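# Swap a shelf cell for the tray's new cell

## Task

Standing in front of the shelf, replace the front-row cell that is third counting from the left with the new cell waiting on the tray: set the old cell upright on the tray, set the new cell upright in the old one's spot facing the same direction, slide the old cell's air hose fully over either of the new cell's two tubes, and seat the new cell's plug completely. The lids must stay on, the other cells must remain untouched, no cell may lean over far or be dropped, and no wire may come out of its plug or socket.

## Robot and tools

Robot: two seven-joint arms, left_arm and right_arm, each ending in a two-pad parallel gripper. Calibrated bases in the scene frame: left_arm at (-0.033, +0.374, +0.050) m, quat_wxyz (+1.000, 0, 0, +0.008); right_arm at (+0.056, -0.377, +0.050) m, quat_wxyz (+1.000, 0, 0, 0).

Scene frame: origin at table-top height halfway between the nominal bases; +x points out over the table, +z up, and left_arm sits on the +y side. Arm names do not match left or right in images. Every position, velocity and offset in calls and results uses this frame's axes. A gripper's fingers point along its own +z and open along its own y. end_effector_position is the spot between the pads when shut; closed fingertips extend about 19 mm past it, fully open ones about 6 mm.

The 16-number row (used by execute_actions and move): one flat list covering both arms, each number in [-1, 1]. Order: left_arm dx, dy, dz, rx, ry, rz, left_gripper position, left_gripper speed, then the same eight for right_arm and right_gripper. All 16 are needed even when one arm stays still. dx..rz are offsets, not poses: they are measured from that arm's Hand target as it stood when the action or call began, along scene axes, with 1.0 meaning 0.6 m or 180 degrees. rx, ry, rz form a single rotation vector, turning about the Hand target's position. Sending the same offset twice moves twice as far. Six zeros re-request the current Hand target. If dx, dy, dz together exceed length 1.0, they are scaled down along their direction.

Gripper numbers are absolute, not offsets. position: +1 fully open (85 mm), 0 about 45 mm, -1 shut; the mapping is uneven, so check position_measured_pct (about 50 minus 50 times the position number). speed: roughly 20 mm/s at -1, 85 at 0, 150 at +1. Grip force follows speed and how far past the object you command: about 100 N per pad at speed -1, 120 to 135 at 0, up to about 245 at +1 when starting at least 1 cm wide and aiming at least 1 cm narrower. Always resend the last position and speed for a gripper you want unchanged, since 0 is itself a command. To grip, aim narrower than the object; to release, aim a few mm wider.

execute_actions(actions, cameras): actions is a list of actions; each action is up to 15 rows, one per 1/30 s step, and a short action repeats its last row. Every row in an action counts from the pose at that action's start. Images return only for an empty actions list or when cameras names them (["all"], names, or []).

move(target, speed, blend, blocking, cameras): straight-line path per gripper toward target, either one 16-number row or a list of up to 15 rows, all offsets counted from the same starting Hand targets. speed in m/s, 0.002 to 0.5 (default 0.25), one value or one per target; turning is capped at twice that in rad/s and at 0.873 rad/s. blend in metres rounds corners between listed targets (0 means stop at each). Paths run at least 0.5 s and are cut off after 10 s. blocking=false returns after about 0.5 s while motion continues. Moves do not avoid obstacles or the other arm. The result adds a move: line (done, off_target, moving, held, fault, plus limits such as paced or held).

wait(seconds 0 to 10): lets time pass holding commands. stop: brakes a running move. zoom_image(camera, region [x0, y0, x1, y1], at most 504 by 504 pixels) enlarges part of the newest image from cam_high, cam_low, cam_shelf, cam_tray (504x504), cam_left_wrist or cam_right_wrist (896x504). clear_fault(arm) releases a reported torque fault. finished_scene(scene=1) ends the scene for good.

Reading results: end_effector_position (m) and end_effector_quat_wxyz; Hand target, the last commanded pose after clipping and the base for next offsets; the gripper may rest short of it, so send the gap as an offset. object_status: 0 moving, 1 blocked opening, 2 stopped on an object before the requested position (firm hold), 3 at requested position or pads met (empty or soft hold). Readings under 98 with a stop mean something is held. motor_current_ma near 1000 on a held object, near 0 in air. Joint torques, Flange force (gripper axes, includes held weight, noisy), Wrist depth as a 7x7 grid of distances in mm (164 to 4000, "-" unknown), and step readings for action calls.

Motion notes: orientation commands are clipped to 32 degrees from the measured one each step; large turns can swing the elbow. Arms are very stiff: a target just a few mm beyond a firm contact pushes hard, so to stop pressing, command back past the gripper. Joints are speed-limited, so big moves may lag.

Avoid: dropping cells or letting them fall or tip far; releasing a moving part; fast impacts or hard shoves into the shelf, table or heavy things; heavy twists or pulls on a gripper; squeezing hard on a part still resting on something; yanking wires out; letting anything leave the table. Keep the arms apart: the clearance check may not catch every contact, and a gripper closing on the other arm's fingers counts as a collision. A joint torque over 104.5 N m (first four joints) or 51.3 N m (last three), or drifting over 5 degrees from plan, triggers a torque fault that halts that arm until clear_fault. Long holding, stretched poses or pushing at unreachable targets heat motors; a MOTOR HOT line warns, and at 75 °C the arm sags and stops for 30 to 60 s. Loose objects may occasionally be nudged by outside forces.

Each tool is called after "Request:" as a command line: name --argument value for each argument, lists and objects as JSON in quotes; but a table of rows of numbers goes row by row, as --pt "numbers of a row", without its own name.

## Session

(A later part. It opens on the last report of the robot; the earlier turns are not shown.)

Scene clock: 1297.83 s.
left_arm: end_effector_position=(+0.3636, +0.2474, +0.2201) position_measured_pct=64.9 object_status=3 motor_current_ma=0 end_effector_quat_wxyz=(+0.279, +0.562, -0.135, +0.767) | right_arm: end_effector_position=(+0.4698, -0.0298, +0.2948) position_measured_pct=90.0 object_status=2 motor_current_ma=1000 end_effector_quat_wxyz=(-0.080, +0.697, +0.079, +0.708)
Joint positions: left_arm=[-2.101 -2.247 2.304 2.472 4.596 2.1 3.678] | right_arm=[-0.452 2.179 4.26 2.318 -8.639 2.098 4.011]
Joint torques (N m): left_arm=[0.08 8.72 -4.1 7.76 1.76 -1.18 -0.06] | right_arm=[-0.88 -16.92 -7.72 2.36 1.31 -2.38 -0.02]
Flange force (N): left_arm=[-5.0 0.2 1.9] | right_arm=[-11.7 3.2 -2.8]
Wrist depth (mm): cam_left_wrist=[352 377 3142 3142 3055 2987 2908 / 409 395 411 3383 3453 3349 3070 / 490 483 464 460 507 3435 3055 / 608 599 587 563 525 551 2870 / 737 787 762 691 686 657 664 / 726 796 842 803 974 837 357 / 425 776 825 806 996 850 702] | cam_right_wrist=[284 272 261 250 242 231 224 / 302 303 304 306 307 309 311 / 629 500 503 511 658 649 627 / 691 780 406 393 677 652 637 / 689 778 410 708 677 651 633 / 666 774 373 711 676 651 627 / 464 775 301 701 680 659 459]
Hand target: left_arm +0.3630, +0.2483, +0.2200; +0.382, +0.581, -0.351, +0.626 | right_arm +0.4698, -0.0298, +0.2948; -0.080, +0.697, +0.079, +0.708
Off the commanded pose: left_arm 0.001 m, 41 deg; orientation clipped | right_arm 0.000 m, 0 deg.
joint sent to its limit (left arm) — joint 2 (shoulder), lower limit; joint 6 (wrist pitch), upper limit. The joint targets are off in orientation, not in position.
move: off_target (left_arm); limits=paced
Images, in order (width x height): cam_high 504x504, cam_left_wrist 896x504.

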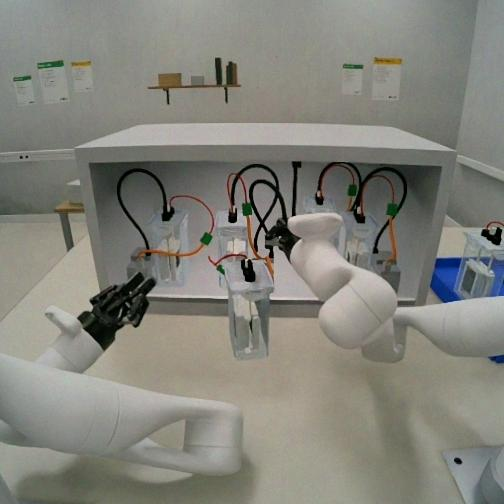

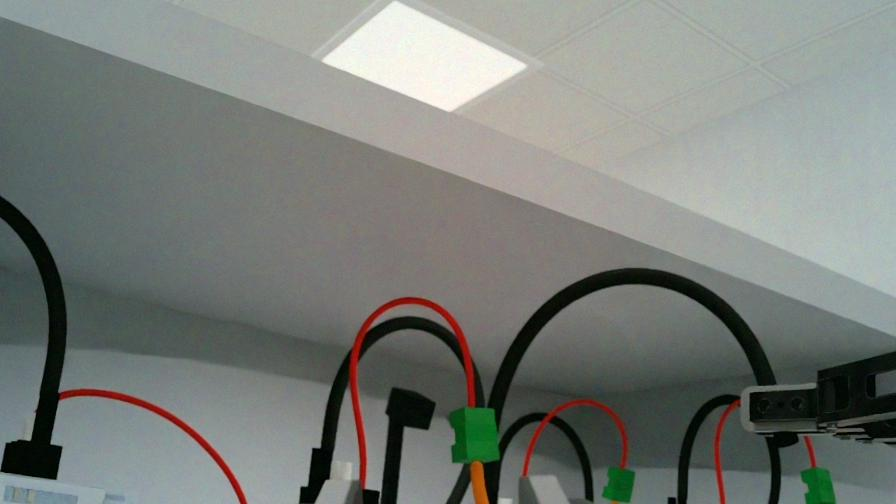

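Request:
move --target '[0.145,0.036,0.0,0.0,0.0,0,-0.3,-1,0,0,0,0,0,0,-0.9,-1]' --speed 0.12 --cameras '["cam_left_wrist","cam_high"]'

Scene clock: 1303.03 s.
left_arm: end_effector_position=(+0.4509, +0.2691, +0.2203) position_measured_pct=64.9 object_status=3 motor_current_ma=0 end_effector_quat_wxyz=(+0.306, +0.571, -0.190, +0.738) | right_arm: end_effector_position=(+0.4698, -0.0298, +0.2948) position_measured_pct=90.0 object_status=2 motor_current_ma=1000 end_effector_quat_wxyz=(-0.080, +0.697, +0.079, +0.708)
Joint positions: left_arm=[-2.368 -2.247 1.845 2.253 4.317 2.1 3.676] | right_arm=[-0.452 2.179 4.26 2.318 -8.639 2.098 4.011]
Joint torques (N m): left_arm=[0.05 11.15 -5.5 6.49 1.75 -1.28 -0.07] | right_arm=[-0.86 -16.95 -7.71 2.37 1.3 -2.39 -0.03]
Flange force (N): left_arm=[-1.6 -2.9 1.5] | right_arm=[-11.7 3.2 -2.8]
Wrist depth (mm): cam_left_wrist=[344 348 341 356 3128 3203 2809 / 412 419 410 402 413 3070 2846 / 483 524 511 478 469 484 2652 / 639 713 681 585 599 626 615 / 643 733 799 889 835 828 731 / 340 720 783 910 740 835 756 / 311 695 467 445 742 679 729] | cam_right_wrist=[285 272 261 249 241 231 224 / 302 304 305 307 308 310 311 / 631 503 505 508 657 652 624 / 691 778 406 391 679 653 635 / 694 777 410 714 680 653 628 / 664 772 375 708 675 649 630 / 466 775 300 708 679 654 459]
Hand target: left_arm +0.4500, +0.2699, +0.2200; +0.382, +0.581, -0.351, +0.626 | right_arm +0.4698, -0.0298, +0.2948; -0.080, +0.697, +0.079, +0.708
Off the commanded pose: left_arm 0.001 m, 24 deg | right_arm 0.000 m, 0 deg.
joint sent to its limit (left arm) — joint 2 (shoulder), lower limit; joint 6 (wrist pitch), upper limit. The joint targets are off in orientation, not in position.
move: off_target (left_arm)
Images, in order (width x height): cam_high 504x504, cam_left_wrist 896x504.

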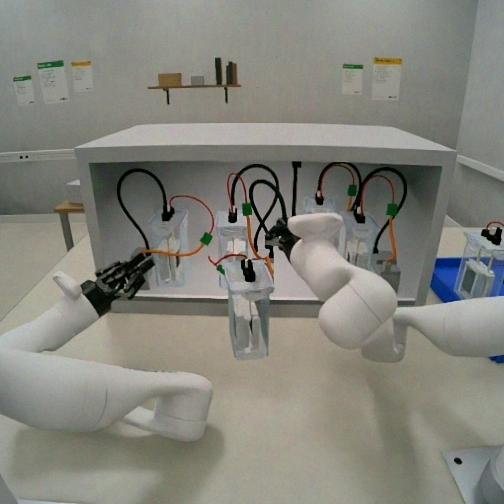

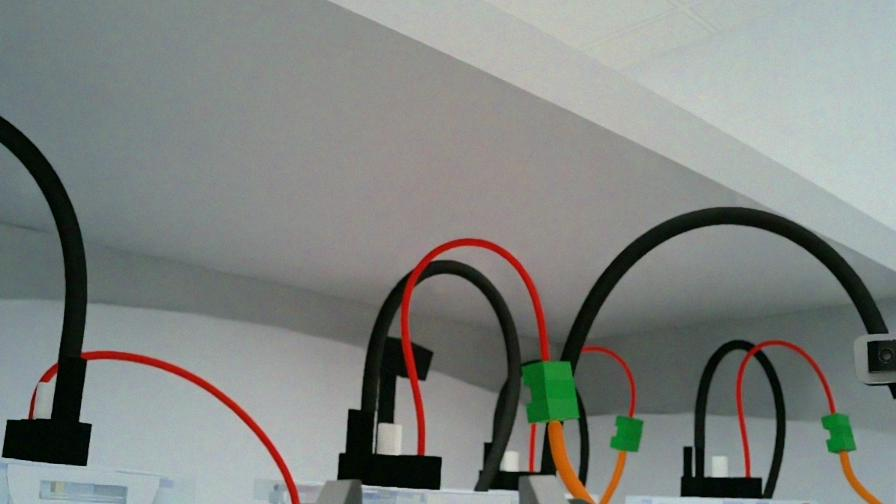

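Request:
move --target '[-0.167,-0.0167,-0.117,0.0,0.0,0,-0.3,-1,-0.0567,0.122,0.025,0,0,0,-0.9,-1]' --speed 0.1 --cameras '["cam_left_wrist","cam_high","cam_right_wrist","cam_shelf"]'

Scene clock: 1307.23 s.
left_arm: end_effector_position=(+0.3503, +0.2589, +0.1499) position_measured_pct=64.9 object_status=3 motor_current_ma=0 end_effector_quat_wxyz=(+0.220, +0.611, -0.111, +0.752) | right_arm: end_effector_position=(+0.4358, +0.0434, +0.3098) position_measured_pct=90.0 object_status=2 motor_current_ma=1000 end_effector_quat_wxyz=(-0.080, +0.697, +0.079, +0.708)
Joint positions: left_arm=[-2 -2.247 2.583 2.428 4.577 2.1 3.431] | right_arm=[-0.685 2.139 4.171 2.132 -8.566 2.098 4.016]
Joint torques (N m): left_arm=[0.06 7.99 -3.7 8.66 2.03 -0.55 -0.1] | right_arm=[-0.98 -18.72 -7.7 2.68 1.32 -2.52 0]
Flange force (N): left_arm=[-5.2 2.0 1.5] | right_arm=[-8.9 3.8 -2.4]
Wrist depth (mm): cam_left_wrist=[509 528 525 495 499 520 3234 / 701 640 644 625 578 583 336 / 768 809 836 769 729 740 700 / 755 794 867 913 486 931 822 / 733 431 847 560 511 974 788 / 719 778 827 557 444 359 318 / 414 437 818 514 385 316 315] | cam_right_wrist=[- 3746 3767 3471 3453 268 259 / 329 315 302 289 279 269 258 / 439 441 447 449 454 457 463 / 584 754 788 749 714 694 668 / 581 752 787 342 711 683 658 / 583 752 785 744 716 694 665 / 579 493 790 753 713 691 663]
Hand target: left_arm +0.3498, +0.2599, +0.1498; +0.364, +0.588, -0.323, +0.646 | right_arm +0.4358, +0.0434, +0.3098; -0.080, +0.697, +0.079, +0.708
Off the commanded pose: left_arm 0.001 m, 37 deg; orientation clipped | right_arm 0.000 m, 0 deg.
joint sent to its limit (left arm) — joint 2 (shoulder), lower limit; joint 6 (wrist pitch), upper limit. The joint targets are off in orientation, not in position.
joint sent to its limit (right arm) — joint 6 (wrist pitch), upper limit. The joint targets still meet the commanded pose.
move: off_target (left_arm); limits=paced
Images, in order (width x height): cam_high 504x504, cam_shelf 504x504, cam_left_wrist 896x504, cam_right_wrist 896x504.

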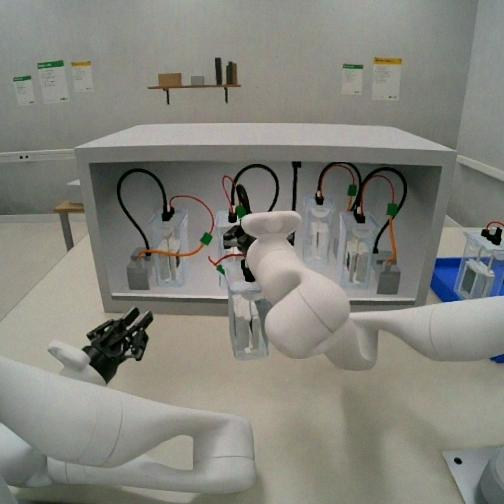

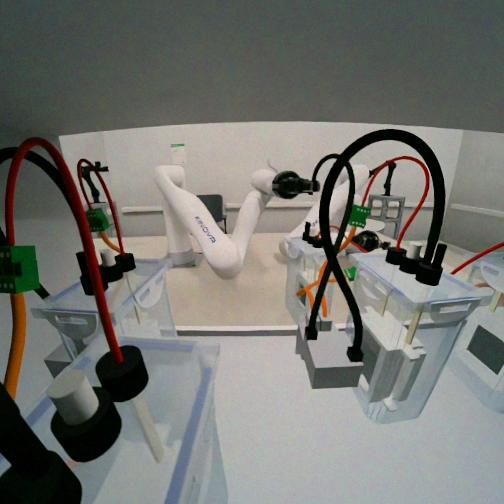

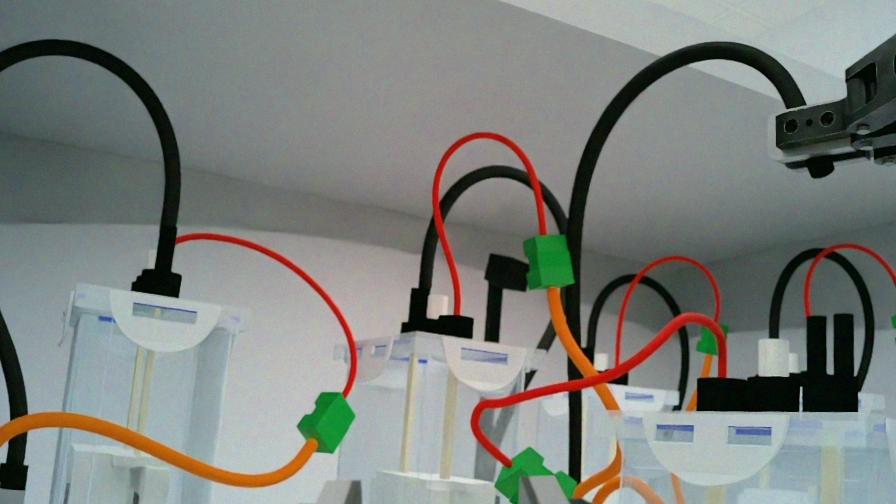

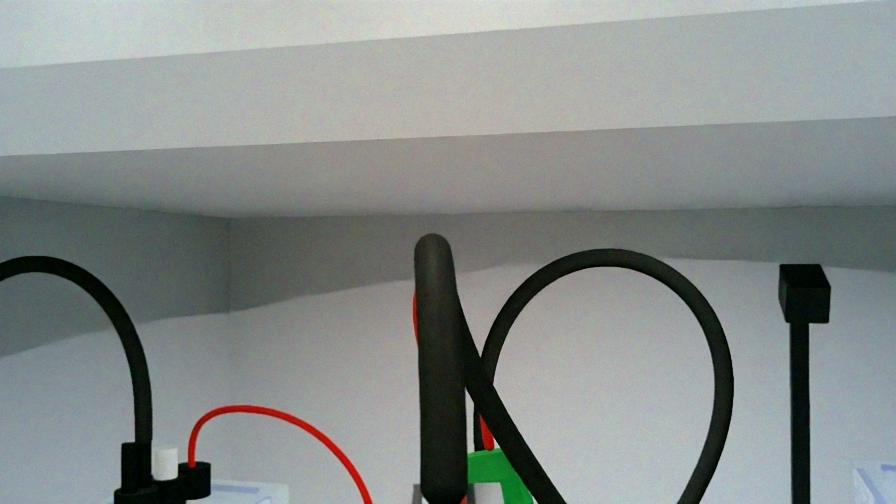

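Request:
zoom_image --camera "cam_left_wrist" --region '[692, 80, 896, 430]'

Request:
zoom_image --camera "cam_high" --region '[200, 190, 320, 310]'

Scaled by 1.440 from the camera's 896x504 image, which has a finer 1280x720 frame.

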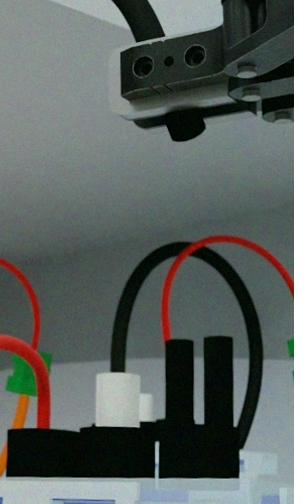

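Scaled by 4.200 from the camera's 504x504 image, which has a finer 720x720 frame.

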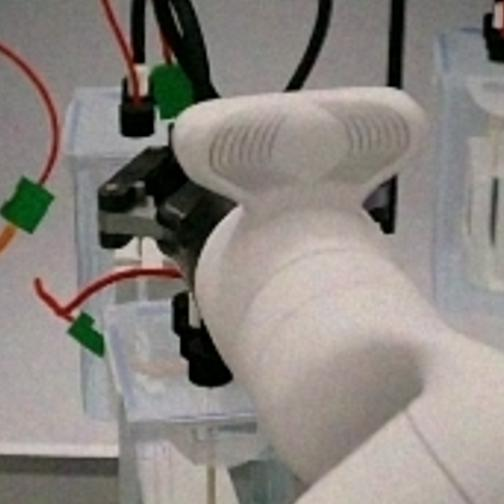

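Request:
zoom_image --camera "cam_shelf" --region '[265, 150, 345, 260]'

Request:
zoom_image --camera "cam_high" --region '[215, 220, 275, 290]'

Request:
execute_actions --actions '[]' --cameras '["cam_low"]'

Request:
zoom_image --camera "cam_low" --region '[150, 100, 330, 280]'

Scaled by 4.582 from the camera's 504x504 image, which has a finer 720x720 frame.

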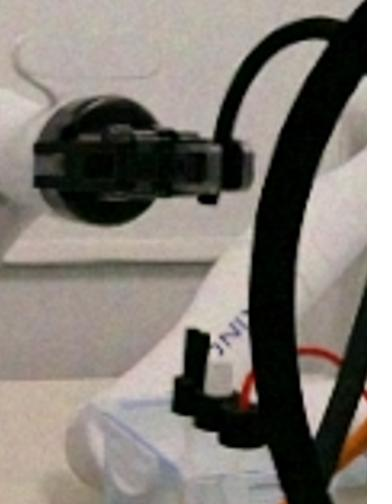

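Scaled by 7.200 from the camera's 504x504 image, which has a finer 720x720 frame.

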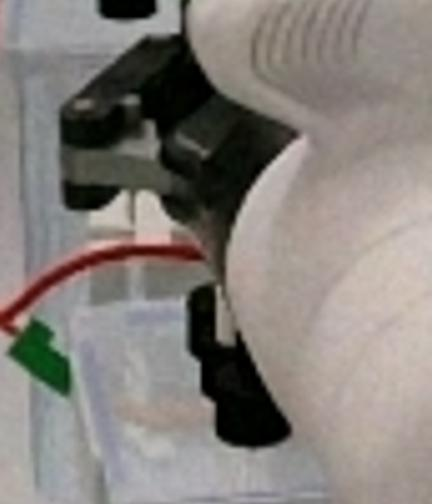

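Scene clock: 1310.07 s.
left_arm: end_effector_position=(+0.3503, +0.2589, +0.1499) position_measured_pct=64.9 object_status=3 motor_current_ma=0 end_effector_quat_wxyz=(+0.220, +0.611, -0.112, +0.752) | right_arm: end_effector_position=(+0.4358, +0.0434, +0.3098) position_measured_pct=90.0 object_status=2 motor_current_ma=1000 end_effector_quat_wxyz=(-0.080, +0.697, +0.079, +0.708)
Joint positions: left_arm=[-2 -2.247 2.583 2.428 4.577 2.1 3.431] | right_arm=[-0.685 2.139 4.171 2.132 -8.566 2.098 4.016]
Joint velocities: within noise
Joint torques (N m): left_arm=[0.09 7.95 -3.7 8.53 1.97 -0.53 -0.05] | right_arm=[-1 -18.71 -7.75 2.67 1.29 -2.48 0.01]
Flange force (N): left_arm=[-5.0 2.3 1.4] | right_arm=[-9.1 3.9 -2.4]
Wrist depth (mm): cam_left_wrist=[510 530 521 497 498 518 3188 / 702 635 643 624 581 583 335 / 770 809 840 765 725 737 703 / 754 792 864 908 487 934 817 / 733 431 847 560 512 978 787 / 719 778 819 555 445 357 318 / 413 436 816 513 383 317 314] | cam_right_wrist=[3811 3746 3584 3603 3490 269 260 / 330 315 302 289 279 269 259 / 439 443 446 450 453 457 462 / 580 753 788 753 715 691 670 / 580 752 793 341 711 687 661 / 583 749 787 741 713 691 660 / 582 495 790 752 713 691 660]
Hand target: left_arm +0.3498, +0.2599, +0.1498; +0.364, +0.588, -0.323, +0.646 | right_arm +0.4358, +0.0434, +0.3098; -0.080, +0.697, +0.079, +0.708
Tool commands: left_gripper/position=-0.3 left_gripper/speed=-1.0 right_gripper/position=-0.9 right_gripper/speed=-1.0
Off the commanded pose: left_arm 0.001 m, 37 deg; orientation clipped | right_arm 0.000 m, 0 deg.
Images, in order (width x height): cam_low 504x504.

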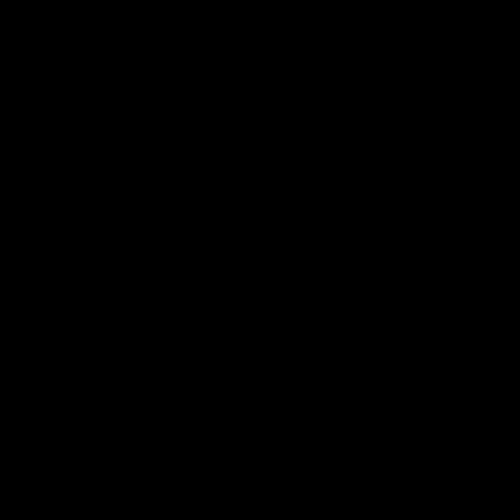

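Scaled by 2.800.

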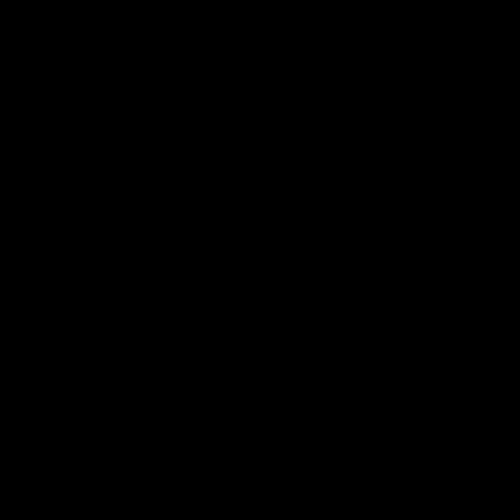

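Request:
move --target '[0,0,0,0,0,0,-0.3,-1,-0.0072,-0.0123,-0.0833,0,0,0,-0.9,-1]' --speed 0.06 --cameras '["cam_left_wrist","cam_shelf","cam_high"]'

Request:
zoom_image --camera "cam_left_wrist" --region '[752, 220, 896, 420]'

Request:
zoom_image --camera "cam_shelf" --region '[285, 190, 345, 260]'

Request:
zoom_image --camera "cam_high" --region '[215, 220, 275, 290]'

Scene clock: 1312.37 s.
left_arm: end_effector_position=(+0.3503, +0.2589, +0.1498) position_measured_pct=64.9 object_status=3 motor_current_ma=0 end_effector_quat_wxyz=(+0.220, +0.611, -0.112, +0.752) | right_arm: end_effector_position=(+0.4315, +0.0360, +0.2598) position_measured_pct=90.0 object_status=2 motor_current_ma=1000 end_effector_quat_wxyz=(-0.080, +0.697, +0.079, +0.708)
Joint positions: left_arm=[-2 -2.247 2.583 2.429 4.577 2.1 3.431] | right_arm=[-0.631 2.251 4.271 2.132 -8.508 2.053 3.923]
Joint torques (N m): left_arm=[0.08 7.97 -3.65 8.54 2.01 -0.55 -0.08] | right_arm=[-0.83 -17.55 -7.73 3.62 1.48 -2.21 0]
Flange force (N): left_arm=[-4.8 2.0 1.6] | right_arm=[-9.1 5.0 -2.4]
Wrist depth (mm): cam_left_wrist=[512 529 523 506 501 527 3113 / 700 636 648 621 583 535 581 / 760 817 838 719 719 740 639 / 757 791 875 915 782 957 331 / 729 432 847 560 828 972 787 / 718 785 821 555 444 358 318 / 413 437 815 514 383 317 316] | cam_right_wrist=[342 344 344 345 345 347 348 / 518 462 522 466 529 530 535 / 571 732 787 718 721 699 674 / 593 771 799 284 725 686 666 / 594 729 789 321 721 689 671 / 571 484 792 322 718 694 664 / 409 468 - 365 416 697 664]
Hand target: left_arm +0.3498, +0.2599, +0.1498; +0.364, +0.588, -0.323, +0.646 | right_arm +0.4315, +0.0360, +0.2598; -0.080, +0.697, +0.079, +0.708
Off the commanded pose: left_arm 0.001 m, 32 deg | right_arm 0.000 m, 0 deg.
joint sent to its limit (left arm) — joint 2 (shoulder), lower limit; joint 6 (wrist pitch), upper limit. The joint targets are off in orientation, not in position.
joint sent to its limit (right arm) — joint 2 (shoulder), upper limit. The joint targets still meet the commanded pose.
move: off_target (left_arm); limits=paced
Images, in order (width x height): cam_high 504x504, cam_shelf 504x504, cam_left_wrist 896x504.

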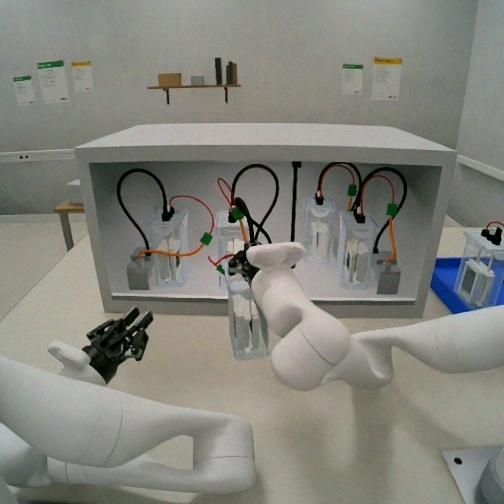

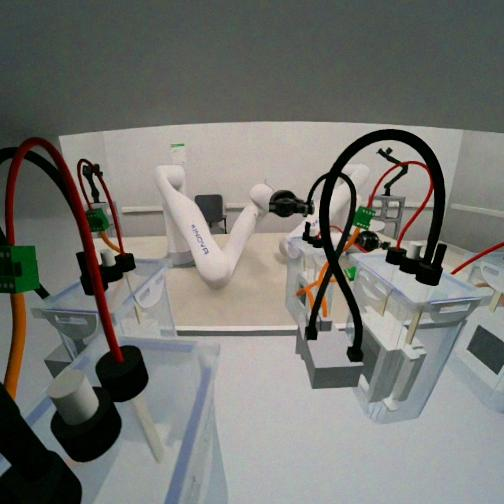

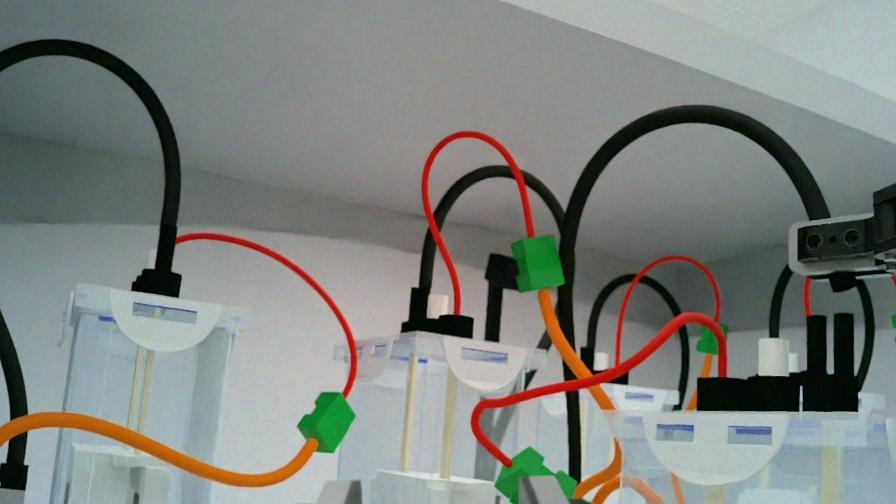

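Scaled by 2.520 from the camera's 896x504 image, which has a finer 1280x720 frame.

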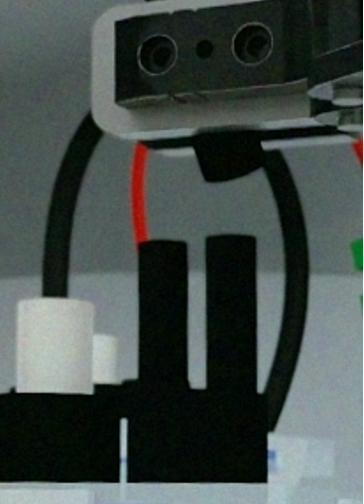

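Scaled by 7.200 from the camera's 504x504 image, which has a finer 720x720 frame.

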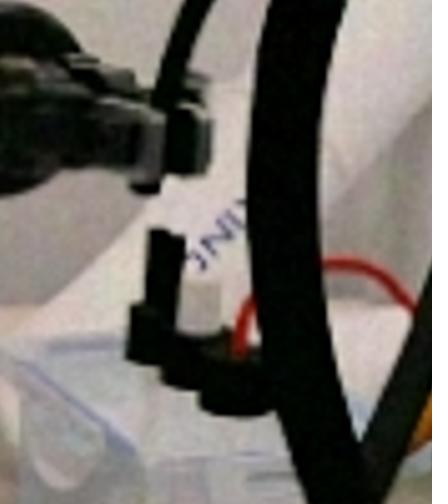

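Scaled by 7.200 from the camera's 504x504 image, which has a finer 720x720 frame.

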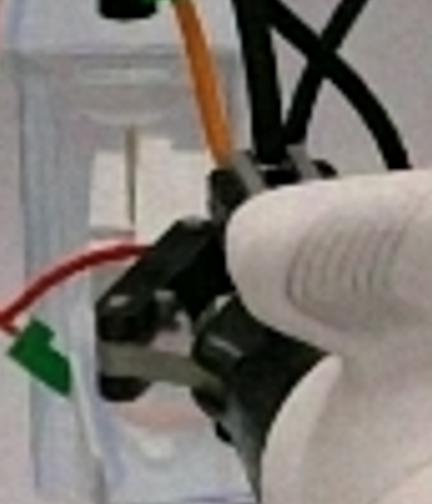

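Request:
zoom_image --camera "cam_shelf" --region '[285, 190, 325, 235]'

Scaled by 11.200 from the camera's 504x504 image, which has a finer 720x720 frame.

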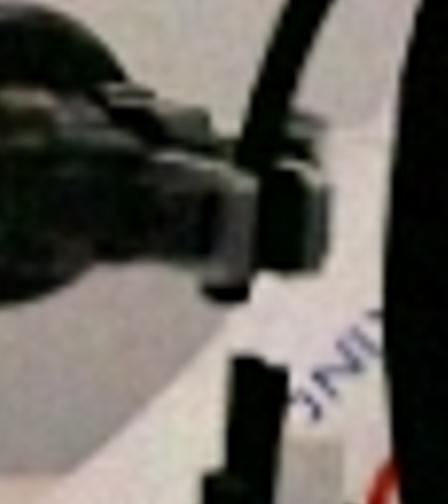

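Request:
move --target '[0,0,0,0,0,0,-0.3,-1,-0.0055,0.0068,-0.007,0,0,0,-0.9,-1]' --speed 0.04 --cameras '["cam_left_wrist","cam_shelf","cam_low"]'

Request:
zoom_image --camera "cam_left_wrist" --region '[752, 220, 896, 420]'

Request:
zoom_image --camera "cam_shelf" --region '[285, 190, 325, 235]'

Scene clock: 1315.77 s.
left_arm: end_effector_position=(+0.3503, +0.2589, +0.1498) position_measured_pct=64.9 object_status=3 motor_current_ma=0 end_effector_quat_wxyz=(+0.220, +0.611, -0.112, +0.752) | right_arm: end_effector_position=(+0.4282, +0.0401, +0.2556) position_measured_pct=90.0 object_status=2 motor_current_ma=1000 end_effector_quat_wxyz=(-0.080, +0.697, +0.079, +0.708)
Joint positions: left_arm=[-2 -2.247 2.583 2.429 4.577 2.1 3.431] | right_arm=[-0.638 2.251 4.285 2.119 -8.505 2.059 3.906]
Joint torques (N m): left_arm=[0.08 7.95 -3.7 8.54 1.97 -0.54 -0.05] | right_arm=[-0.91 -17.57 -7.8 3.66 1.51 -2.17 -0.01]
Flange force (N): left_arm=[-5.0 2.3 1.4] | right_arm=[-9.0 5.4 -2.2]
Wrist depth (mm): cam_left_wrist=[512 529 523 508 499 528 3128 / 701 639 645 627 587 533 581 / 763 817 834 759 713 740 640 / 753 787 862 916 483 951 325 / 733 431 844 559 821 988 729 / 718 782 824 555 539 357 319 / 413 437 818 515 383 317 315] | cam_right_wrist=[359 361 361 362 363 364 366 / 545 487 487 550 554 556 560 / 568 741 793 751 723 699 669 / 587 757 806 287 729 699 667 / 586 759 799 300 727 700 672 / 565 461 774 327 720 693 664 / 423 458 - 360 412 701 668]
Hand target: left_arm +0.3498, +0.2599, +0.1498; +0.364, +0.588, -0.323, +0.646 | right_arm +0.4282, +0.0401, +0.2556; -0.080, +0.697, +0.079, +0.708
Off the commanded pose: left_arm 0.001 m, 32 deg | right_arm 0.000 m, 0 deg.
joint sent to its limit (left arm) — joint 2 (shoulder), lower limit; joint 6 (wrist pitch), upper limit. The joint targets are off in orientation, not in position.
joint sent to its limit (right arm) — joint 2 (shoulder), upper limit. The joint targets still meet the commanded pose.
move: off_target (left_arm)
Images, in order (width x height): cam_low 504x504, cam_shelf 504x504, cam_left_wrist 896x504.

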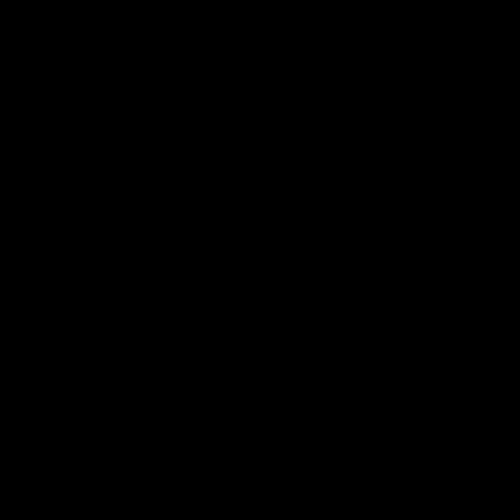

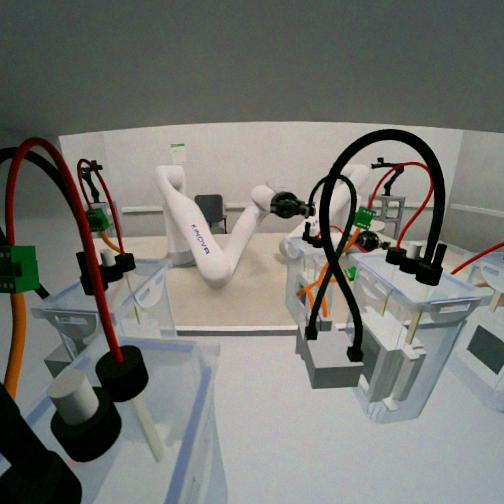

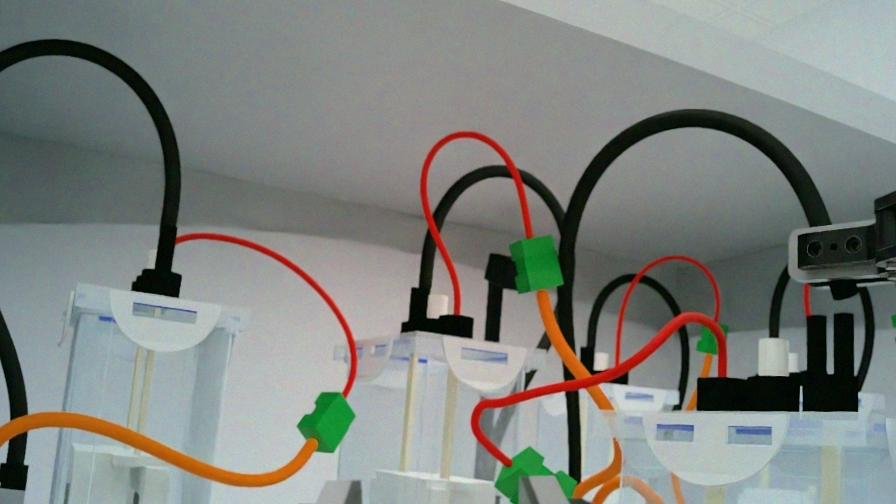

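Scaled by 2.520 from the camera's 896x504 image, which has a finer 1280x720 frame.

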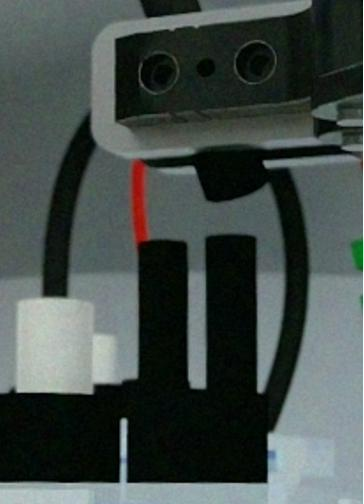

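Scaled by 11.200 from the camera's 504x504 image, which has a finer 720x720 frame.

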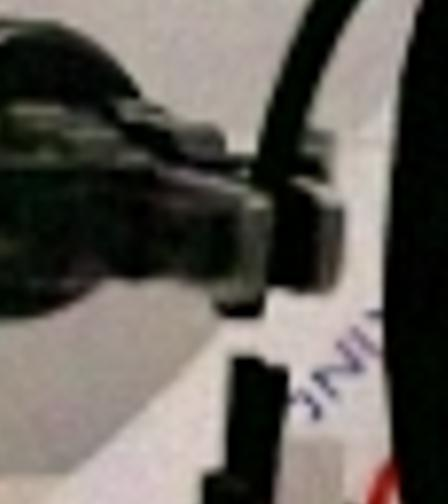

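Request:
move --target '[0,0,0,0,0,0,-0.3,-1,-0.0082,-0.0018,0.004,0.01875,-0.0812,0,-0.9,-1]' --speed 0.04 --cameras '["cam_left_wrist","cam_shelf"]'

Request:
zoom_image --camera "cam_left_wrist" --region '[752, 220, 896, 420]'

Request:
zoom_image --camera "cam_shelf" --region '[285, 190, 325, 235]'

Scene clock: 1320.47 s.
left_arm: end_effector_position=(+0.3503, +0.2589, +0.1498) position_measured_pct=64.9 object_status=3 motor_current_ma=0 end_effector_quat_wxyz=(+0.220, +0.611, -0.112, +0.752) | right_arm: end_effector_position=(+0.4233, +0.0390, +0.2580) position_measured_pct=90.0 object_status=2 motor_current_ma=1000 end_effector_quat_wxyz=(-0.090, +0.598, +0.068, +0.793)
Joint positions: left_arm=[-2 -2.247 2.583 2.429 4.577 2.1 3.431] | right_arm=[-0.497 2.251 4.595 2.023 -8.327 1.967 3.691]
Joint torques (N m): left_arm=[0.06 7.96 -3.66 8.52 2 -0.54 -0.06] | right_arm=[-0.98 -16.77 -8.87 4.54 1.92 -1.66 -0.01]
Flange force (N): left_arm=[-4.9 2.2 1.6] | right_arm=[-8.0 7.9 -3.7]
Wrist depth (mm): cam_left_wrist=[510 530 523 509 500 527 3157 / 702 642 646 626 603 554 580 / 765 817 840 758 696 737 660 / 756 786 872 912 490 953 326 / 732 429 845 561 503 978 780 / 720 785 823 554 447 357 318 / 412 437 814 514 385 316 316] | cam_right_wrist=[3250 3250 3142 3041 2987 318 305 / 3490 372 353 337 324 316 323 / 388 378 402 403 404 405 383 / 498 498 498 463 502 503 506 / 576 672 730 594 598 664 666 / 589 767 811 762 733 705 675 / 585 753 786 334 712 691 666]
Hand target: left_arm +0.3498, +0.2599, +0.1498; +0.364, +0.588, -0.323, +0.646 | right_arm +0.4233, +0.0390, +0.2580; -0.090, +0.598, +0.068, +0.793
Off the commanded pose: left_arm 0.001 m, 32 deg | right_arm 0.000 m, 0 deg.
joint sent to its limit (left arm) — joint 2 (shoulder), lower limit; joint 6 (wrist pitch), upper limit. The joint targets are off in orientation, not in position.
joint sent to its limit (right arm) — joint 2 (shoulder), upper limit. The joint targets still meet the commanded pose.
move: off_target (left_arm)
Images, in order (width x height): cam_shelf 504x504, cam_left_wrist 896x504.

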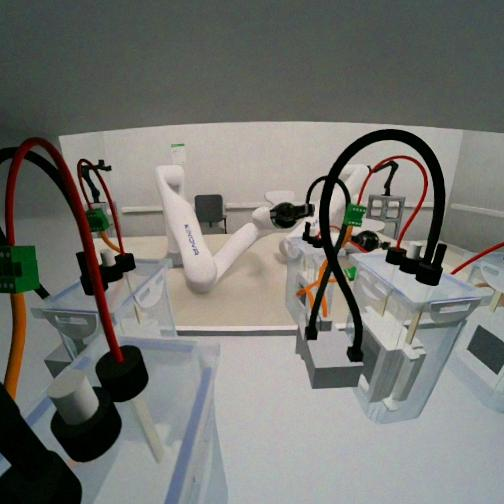

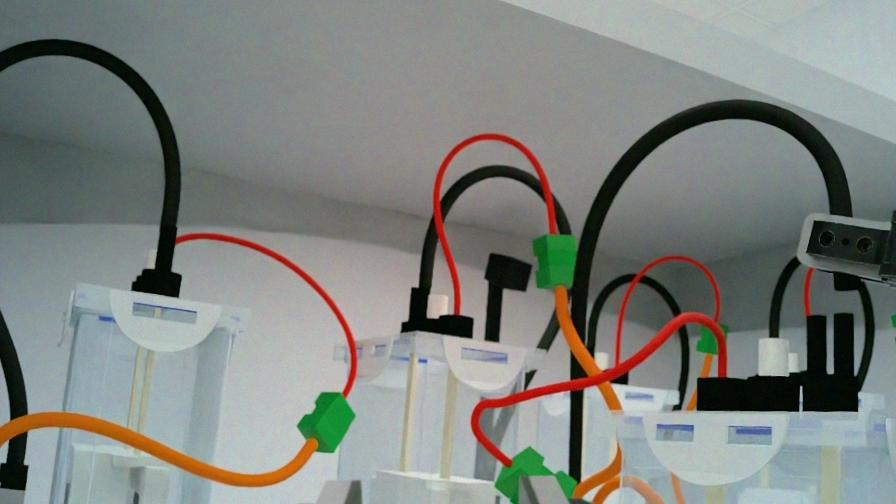

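Scaled by 2.520 from the camera's 896x504 image, which has a finer 1280x720 frame.

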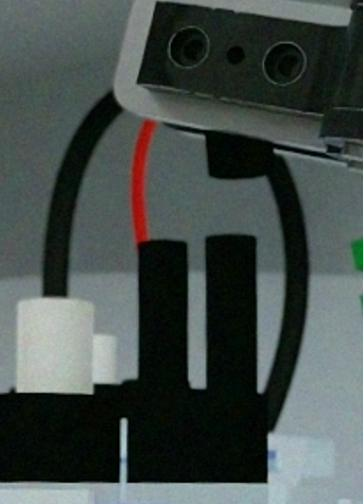

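Scaled by 11.200 from the camera's 504x504 image, which has a finer 720x720 frame.

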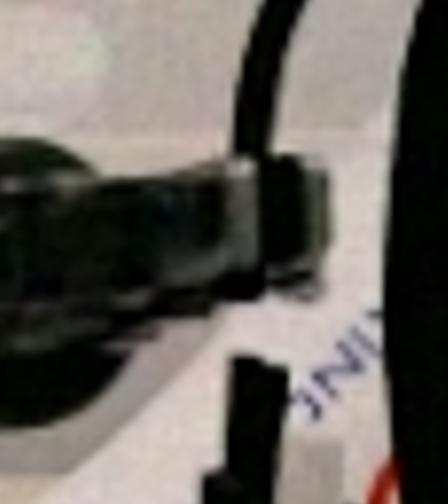

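Request:
move --target '[0,0,0,0,0,0,-0.3,-1,0.0002,0.0038,-0.0117,0,0,0,-0.9,-1]' --speed 0.03 --cameras '["cam_left_wrist","cam_shelf"]'

Request:
zoom_image --camera "cam_left_wrist" --region '[776, 240, 896, 370]'

Request:
zoom_image --camera "cam_shelf" --region '[285, 190, 325, 235]'

Scene clock: 1321.80 s.
left_arm: end_effector_position=(+0.3503, +0.2589, +0.1498) position_measured_pct=64.9 object_status=3 motor_current_ma=0 end_effector_quat_wxyz=(+0.220, +0.611, -0.112, +0.752) | right_arm: end_effector_position=(+0.4234, +0.0413, +0.2510) position_measured_pct=90.0 object_status=2 motor_current_ma=1000 end_effector_quat_wxyz=(-0.090, +0.598, +0.068, +0.793)
Joint positions: left_arm=[-2 -2.247 2.583 2.429 4.577 2.1 3.431] | right_arm=[-0.494 2.251 4.614 2.007 -8.33 1.972 3.665]
Joint torques (N m): left_arm=[0.11 7.99 -3.7 8.55 1.98 -0.56 -0.06] | right_arm=[-0.99 -16.77 -8.88 4.62 1.95 -1.59 -0.02]
Flange force (N): left_arm=[-5.0 2.1 1.3] | right_arm=[-7.7 8.0 -3.5]
Wrist depth (mm): cam_left_wrist=[511 529 523 507 499 528 3128 / 699 639 645 627 601 537 579 / 764 813 835 766 696 734 644 / 757 796 870 903 629 946 330 / 729 432 844 558 604 988 339 / 720 786 826 556 446 359 318 / 412 438 819 512 385 316 315] | cam_right_wrist=[3299 3266 3128 2987 333 318 304 / 395 371 356 339 329 339 340 / 396 398 399 401 402 403 404 / 521 523 486 489 492 530 531 / 573 686 694 689 740 700 691 / 587 760 810 763 731 708 678 / 602 684 787 334 714 694 666]
Hand target: left_arm +0.3498, +0.2599, +0.1498; +0.364, +0.588, -0.323, +0.646 | right_arm +0.4234, +0.0413, +0.2510; -0.090, +0.598, +0.068, +0.793
Off the commanded pose: left_arm 0.001 m, 32 deg | right_arm 0.000 m, 0 deg.
joint sent to its limit (left arm) — joint 2 (shoulder), lower limit; joint 6 (wrist pitch), upper limit. The joint targets are off in orientation, not in position.
joint sent to its limit (right arm) — joint 2 (shoulder), upper limit. The joint targets still meet the commanded pose.
move: off_target (left_arm)
Images, in order (width x height): cam_shelf 504x504, cam_left_wrist 896x504.

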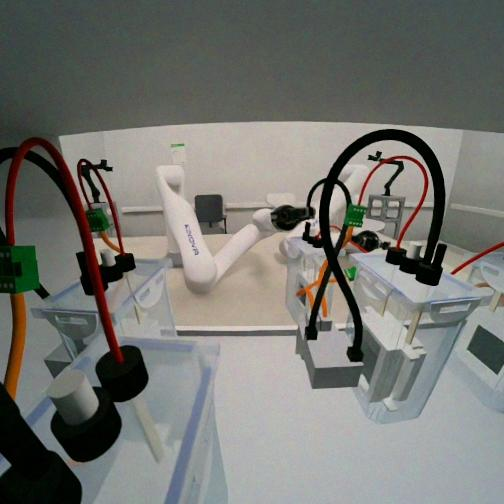

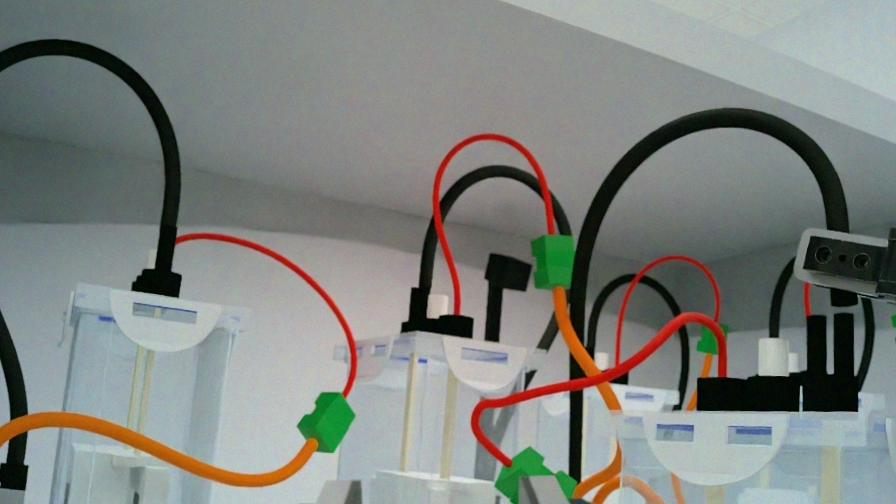

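Scaled by 3.877 from the camera's 896x504 image, which has a finer 1280x720 frame.

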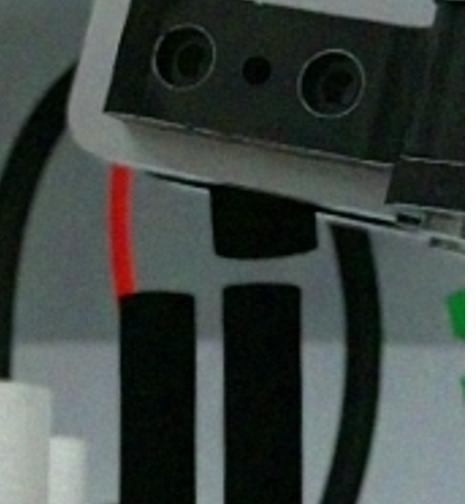

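Scaled by 11.200 from the camera's 504x504 image, which has a finer 720x720 frame.

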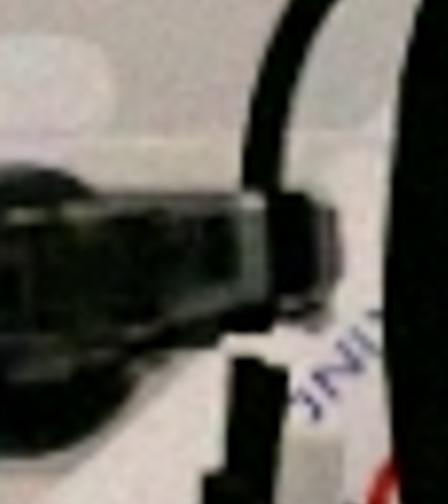

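Request:
move --target '[0,0,0,0,0,0,-0.3,-1,-0.0003,0.0012,-0.0083,0,0,0,-0.9,-1]' --speed 0.02 --cameras '["cam_left_wrist","cam_shelf"]'

Request:
zoom_image --camera "cam_left_wrist" --region '[776, 240, 896, 370]'

Request:
zoom_image --camera "cam_shelf" --region '[285, 190, 325, 235]'

Scene clock: 1323.23 s.
left_arm: end_effector_position=(+0.3503, +0.2589, +0.1498) position_measured_pct=64.9 object_status=3 motor_current_ma=0 end_effector_quat_wxyz=(+0.220, +0.611, -0.112, +0.752) | right_arm: end_effector_position=(+0.4232, +0.0420, +0.2460) position_measured_pct=90.0 object_status=2 motor_current_ma=1000 end_effector_quat_wxyz=(-0.090, +0.598, +0.068, +0.793)
Joint positions: left_arm=[-2 -2.247 2.583 2.429 4.577 2.1 3.431] | right_arm=[-0.491 2.251 4.629 1.997 -8.332 1.978 3.648]
Joint torques (N m): left_arm=[0.1 7.98 -3.66 8.55 1.97 -0.57 -0.07] | right_arm=[-1.05 -16.3 -8.75 4.51 1.75 -1.45 0]
Flange force (N): left_arm=[-4.8 2.0 1.4] | right_arm=[-6.8 8.3 -3.2]
Wrist depth (mm): cam_left_wrist=[510 529 521 509 499 531 3172 / 702 639 646 624 602 553 582 / 767 814 835 767 700 737 660 / 751 790 866 912 784 953 333 / 733 431 847 557 503 987 332 / 716 785 822 556 447 358 317 / 412 437 814 513 384 316 315] | cam_right_wrist=[3157 3266 3142 350 332 316 306 / 391 372 356 345 352 352 354 / 412 412 414 413 415 416 418 / 539 542 503 505 507 550 554 / 571 711 715 714 738 709 692 / 587 762 808 759 730 707 676 / 603 684 790 401 714 693 666]
Hand target: left_arm +0.3498, +0.2599, +0.1498; +0.364, +0.588, -0.323, +0.646 | right_arm +0.4232, +0.0420, +0.2460; -0.090, +0.598, +0.068, +0.793
Off the commanded pose: left_arm 0.001 m, 32 deg | right_arm 0.000 m, 0 deg.
joint sent to its limit (left arm) — joint 2 (shoulder), lower limit; joint 6 (wrist pitch), upper limit. The joint targets are off in orientation, not in position.
joint sent to its limit (right arm) — joint 2 (shoulder), upper limit. The joint targets still meet the commanded pose.
move: off_target (left_arm)
Images, in order (width x height): cam_shelf 504x504, cam_left_wrist 896x504.

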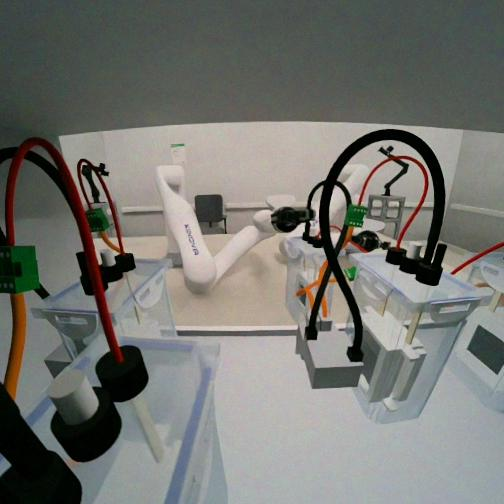

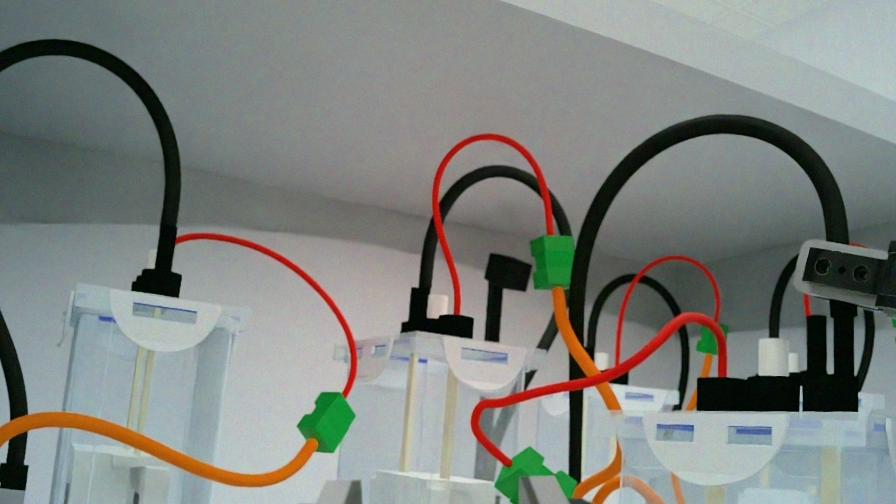

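Scaled by 3.877 from the camera's 896x504 image, which has a finer 1280x720 frame.

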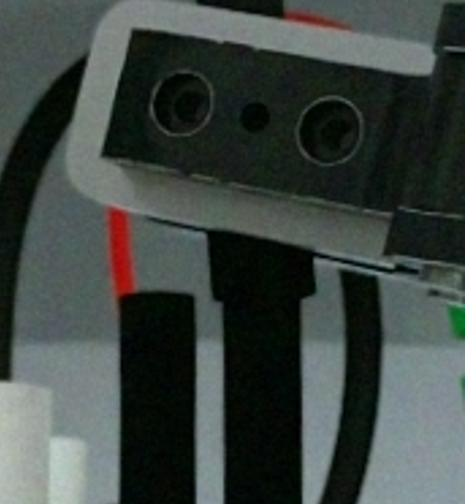

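Scaled by 11.200 from the camera's 504x504 image, which has a finer 720x720 frame.

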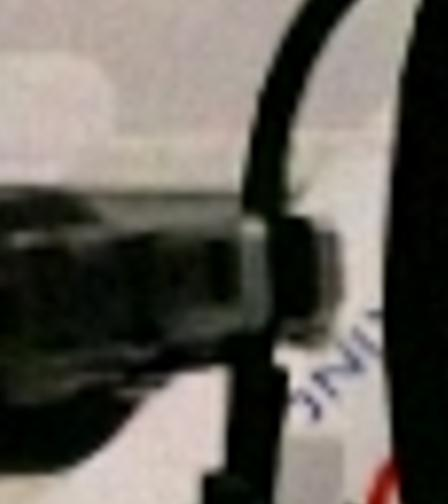

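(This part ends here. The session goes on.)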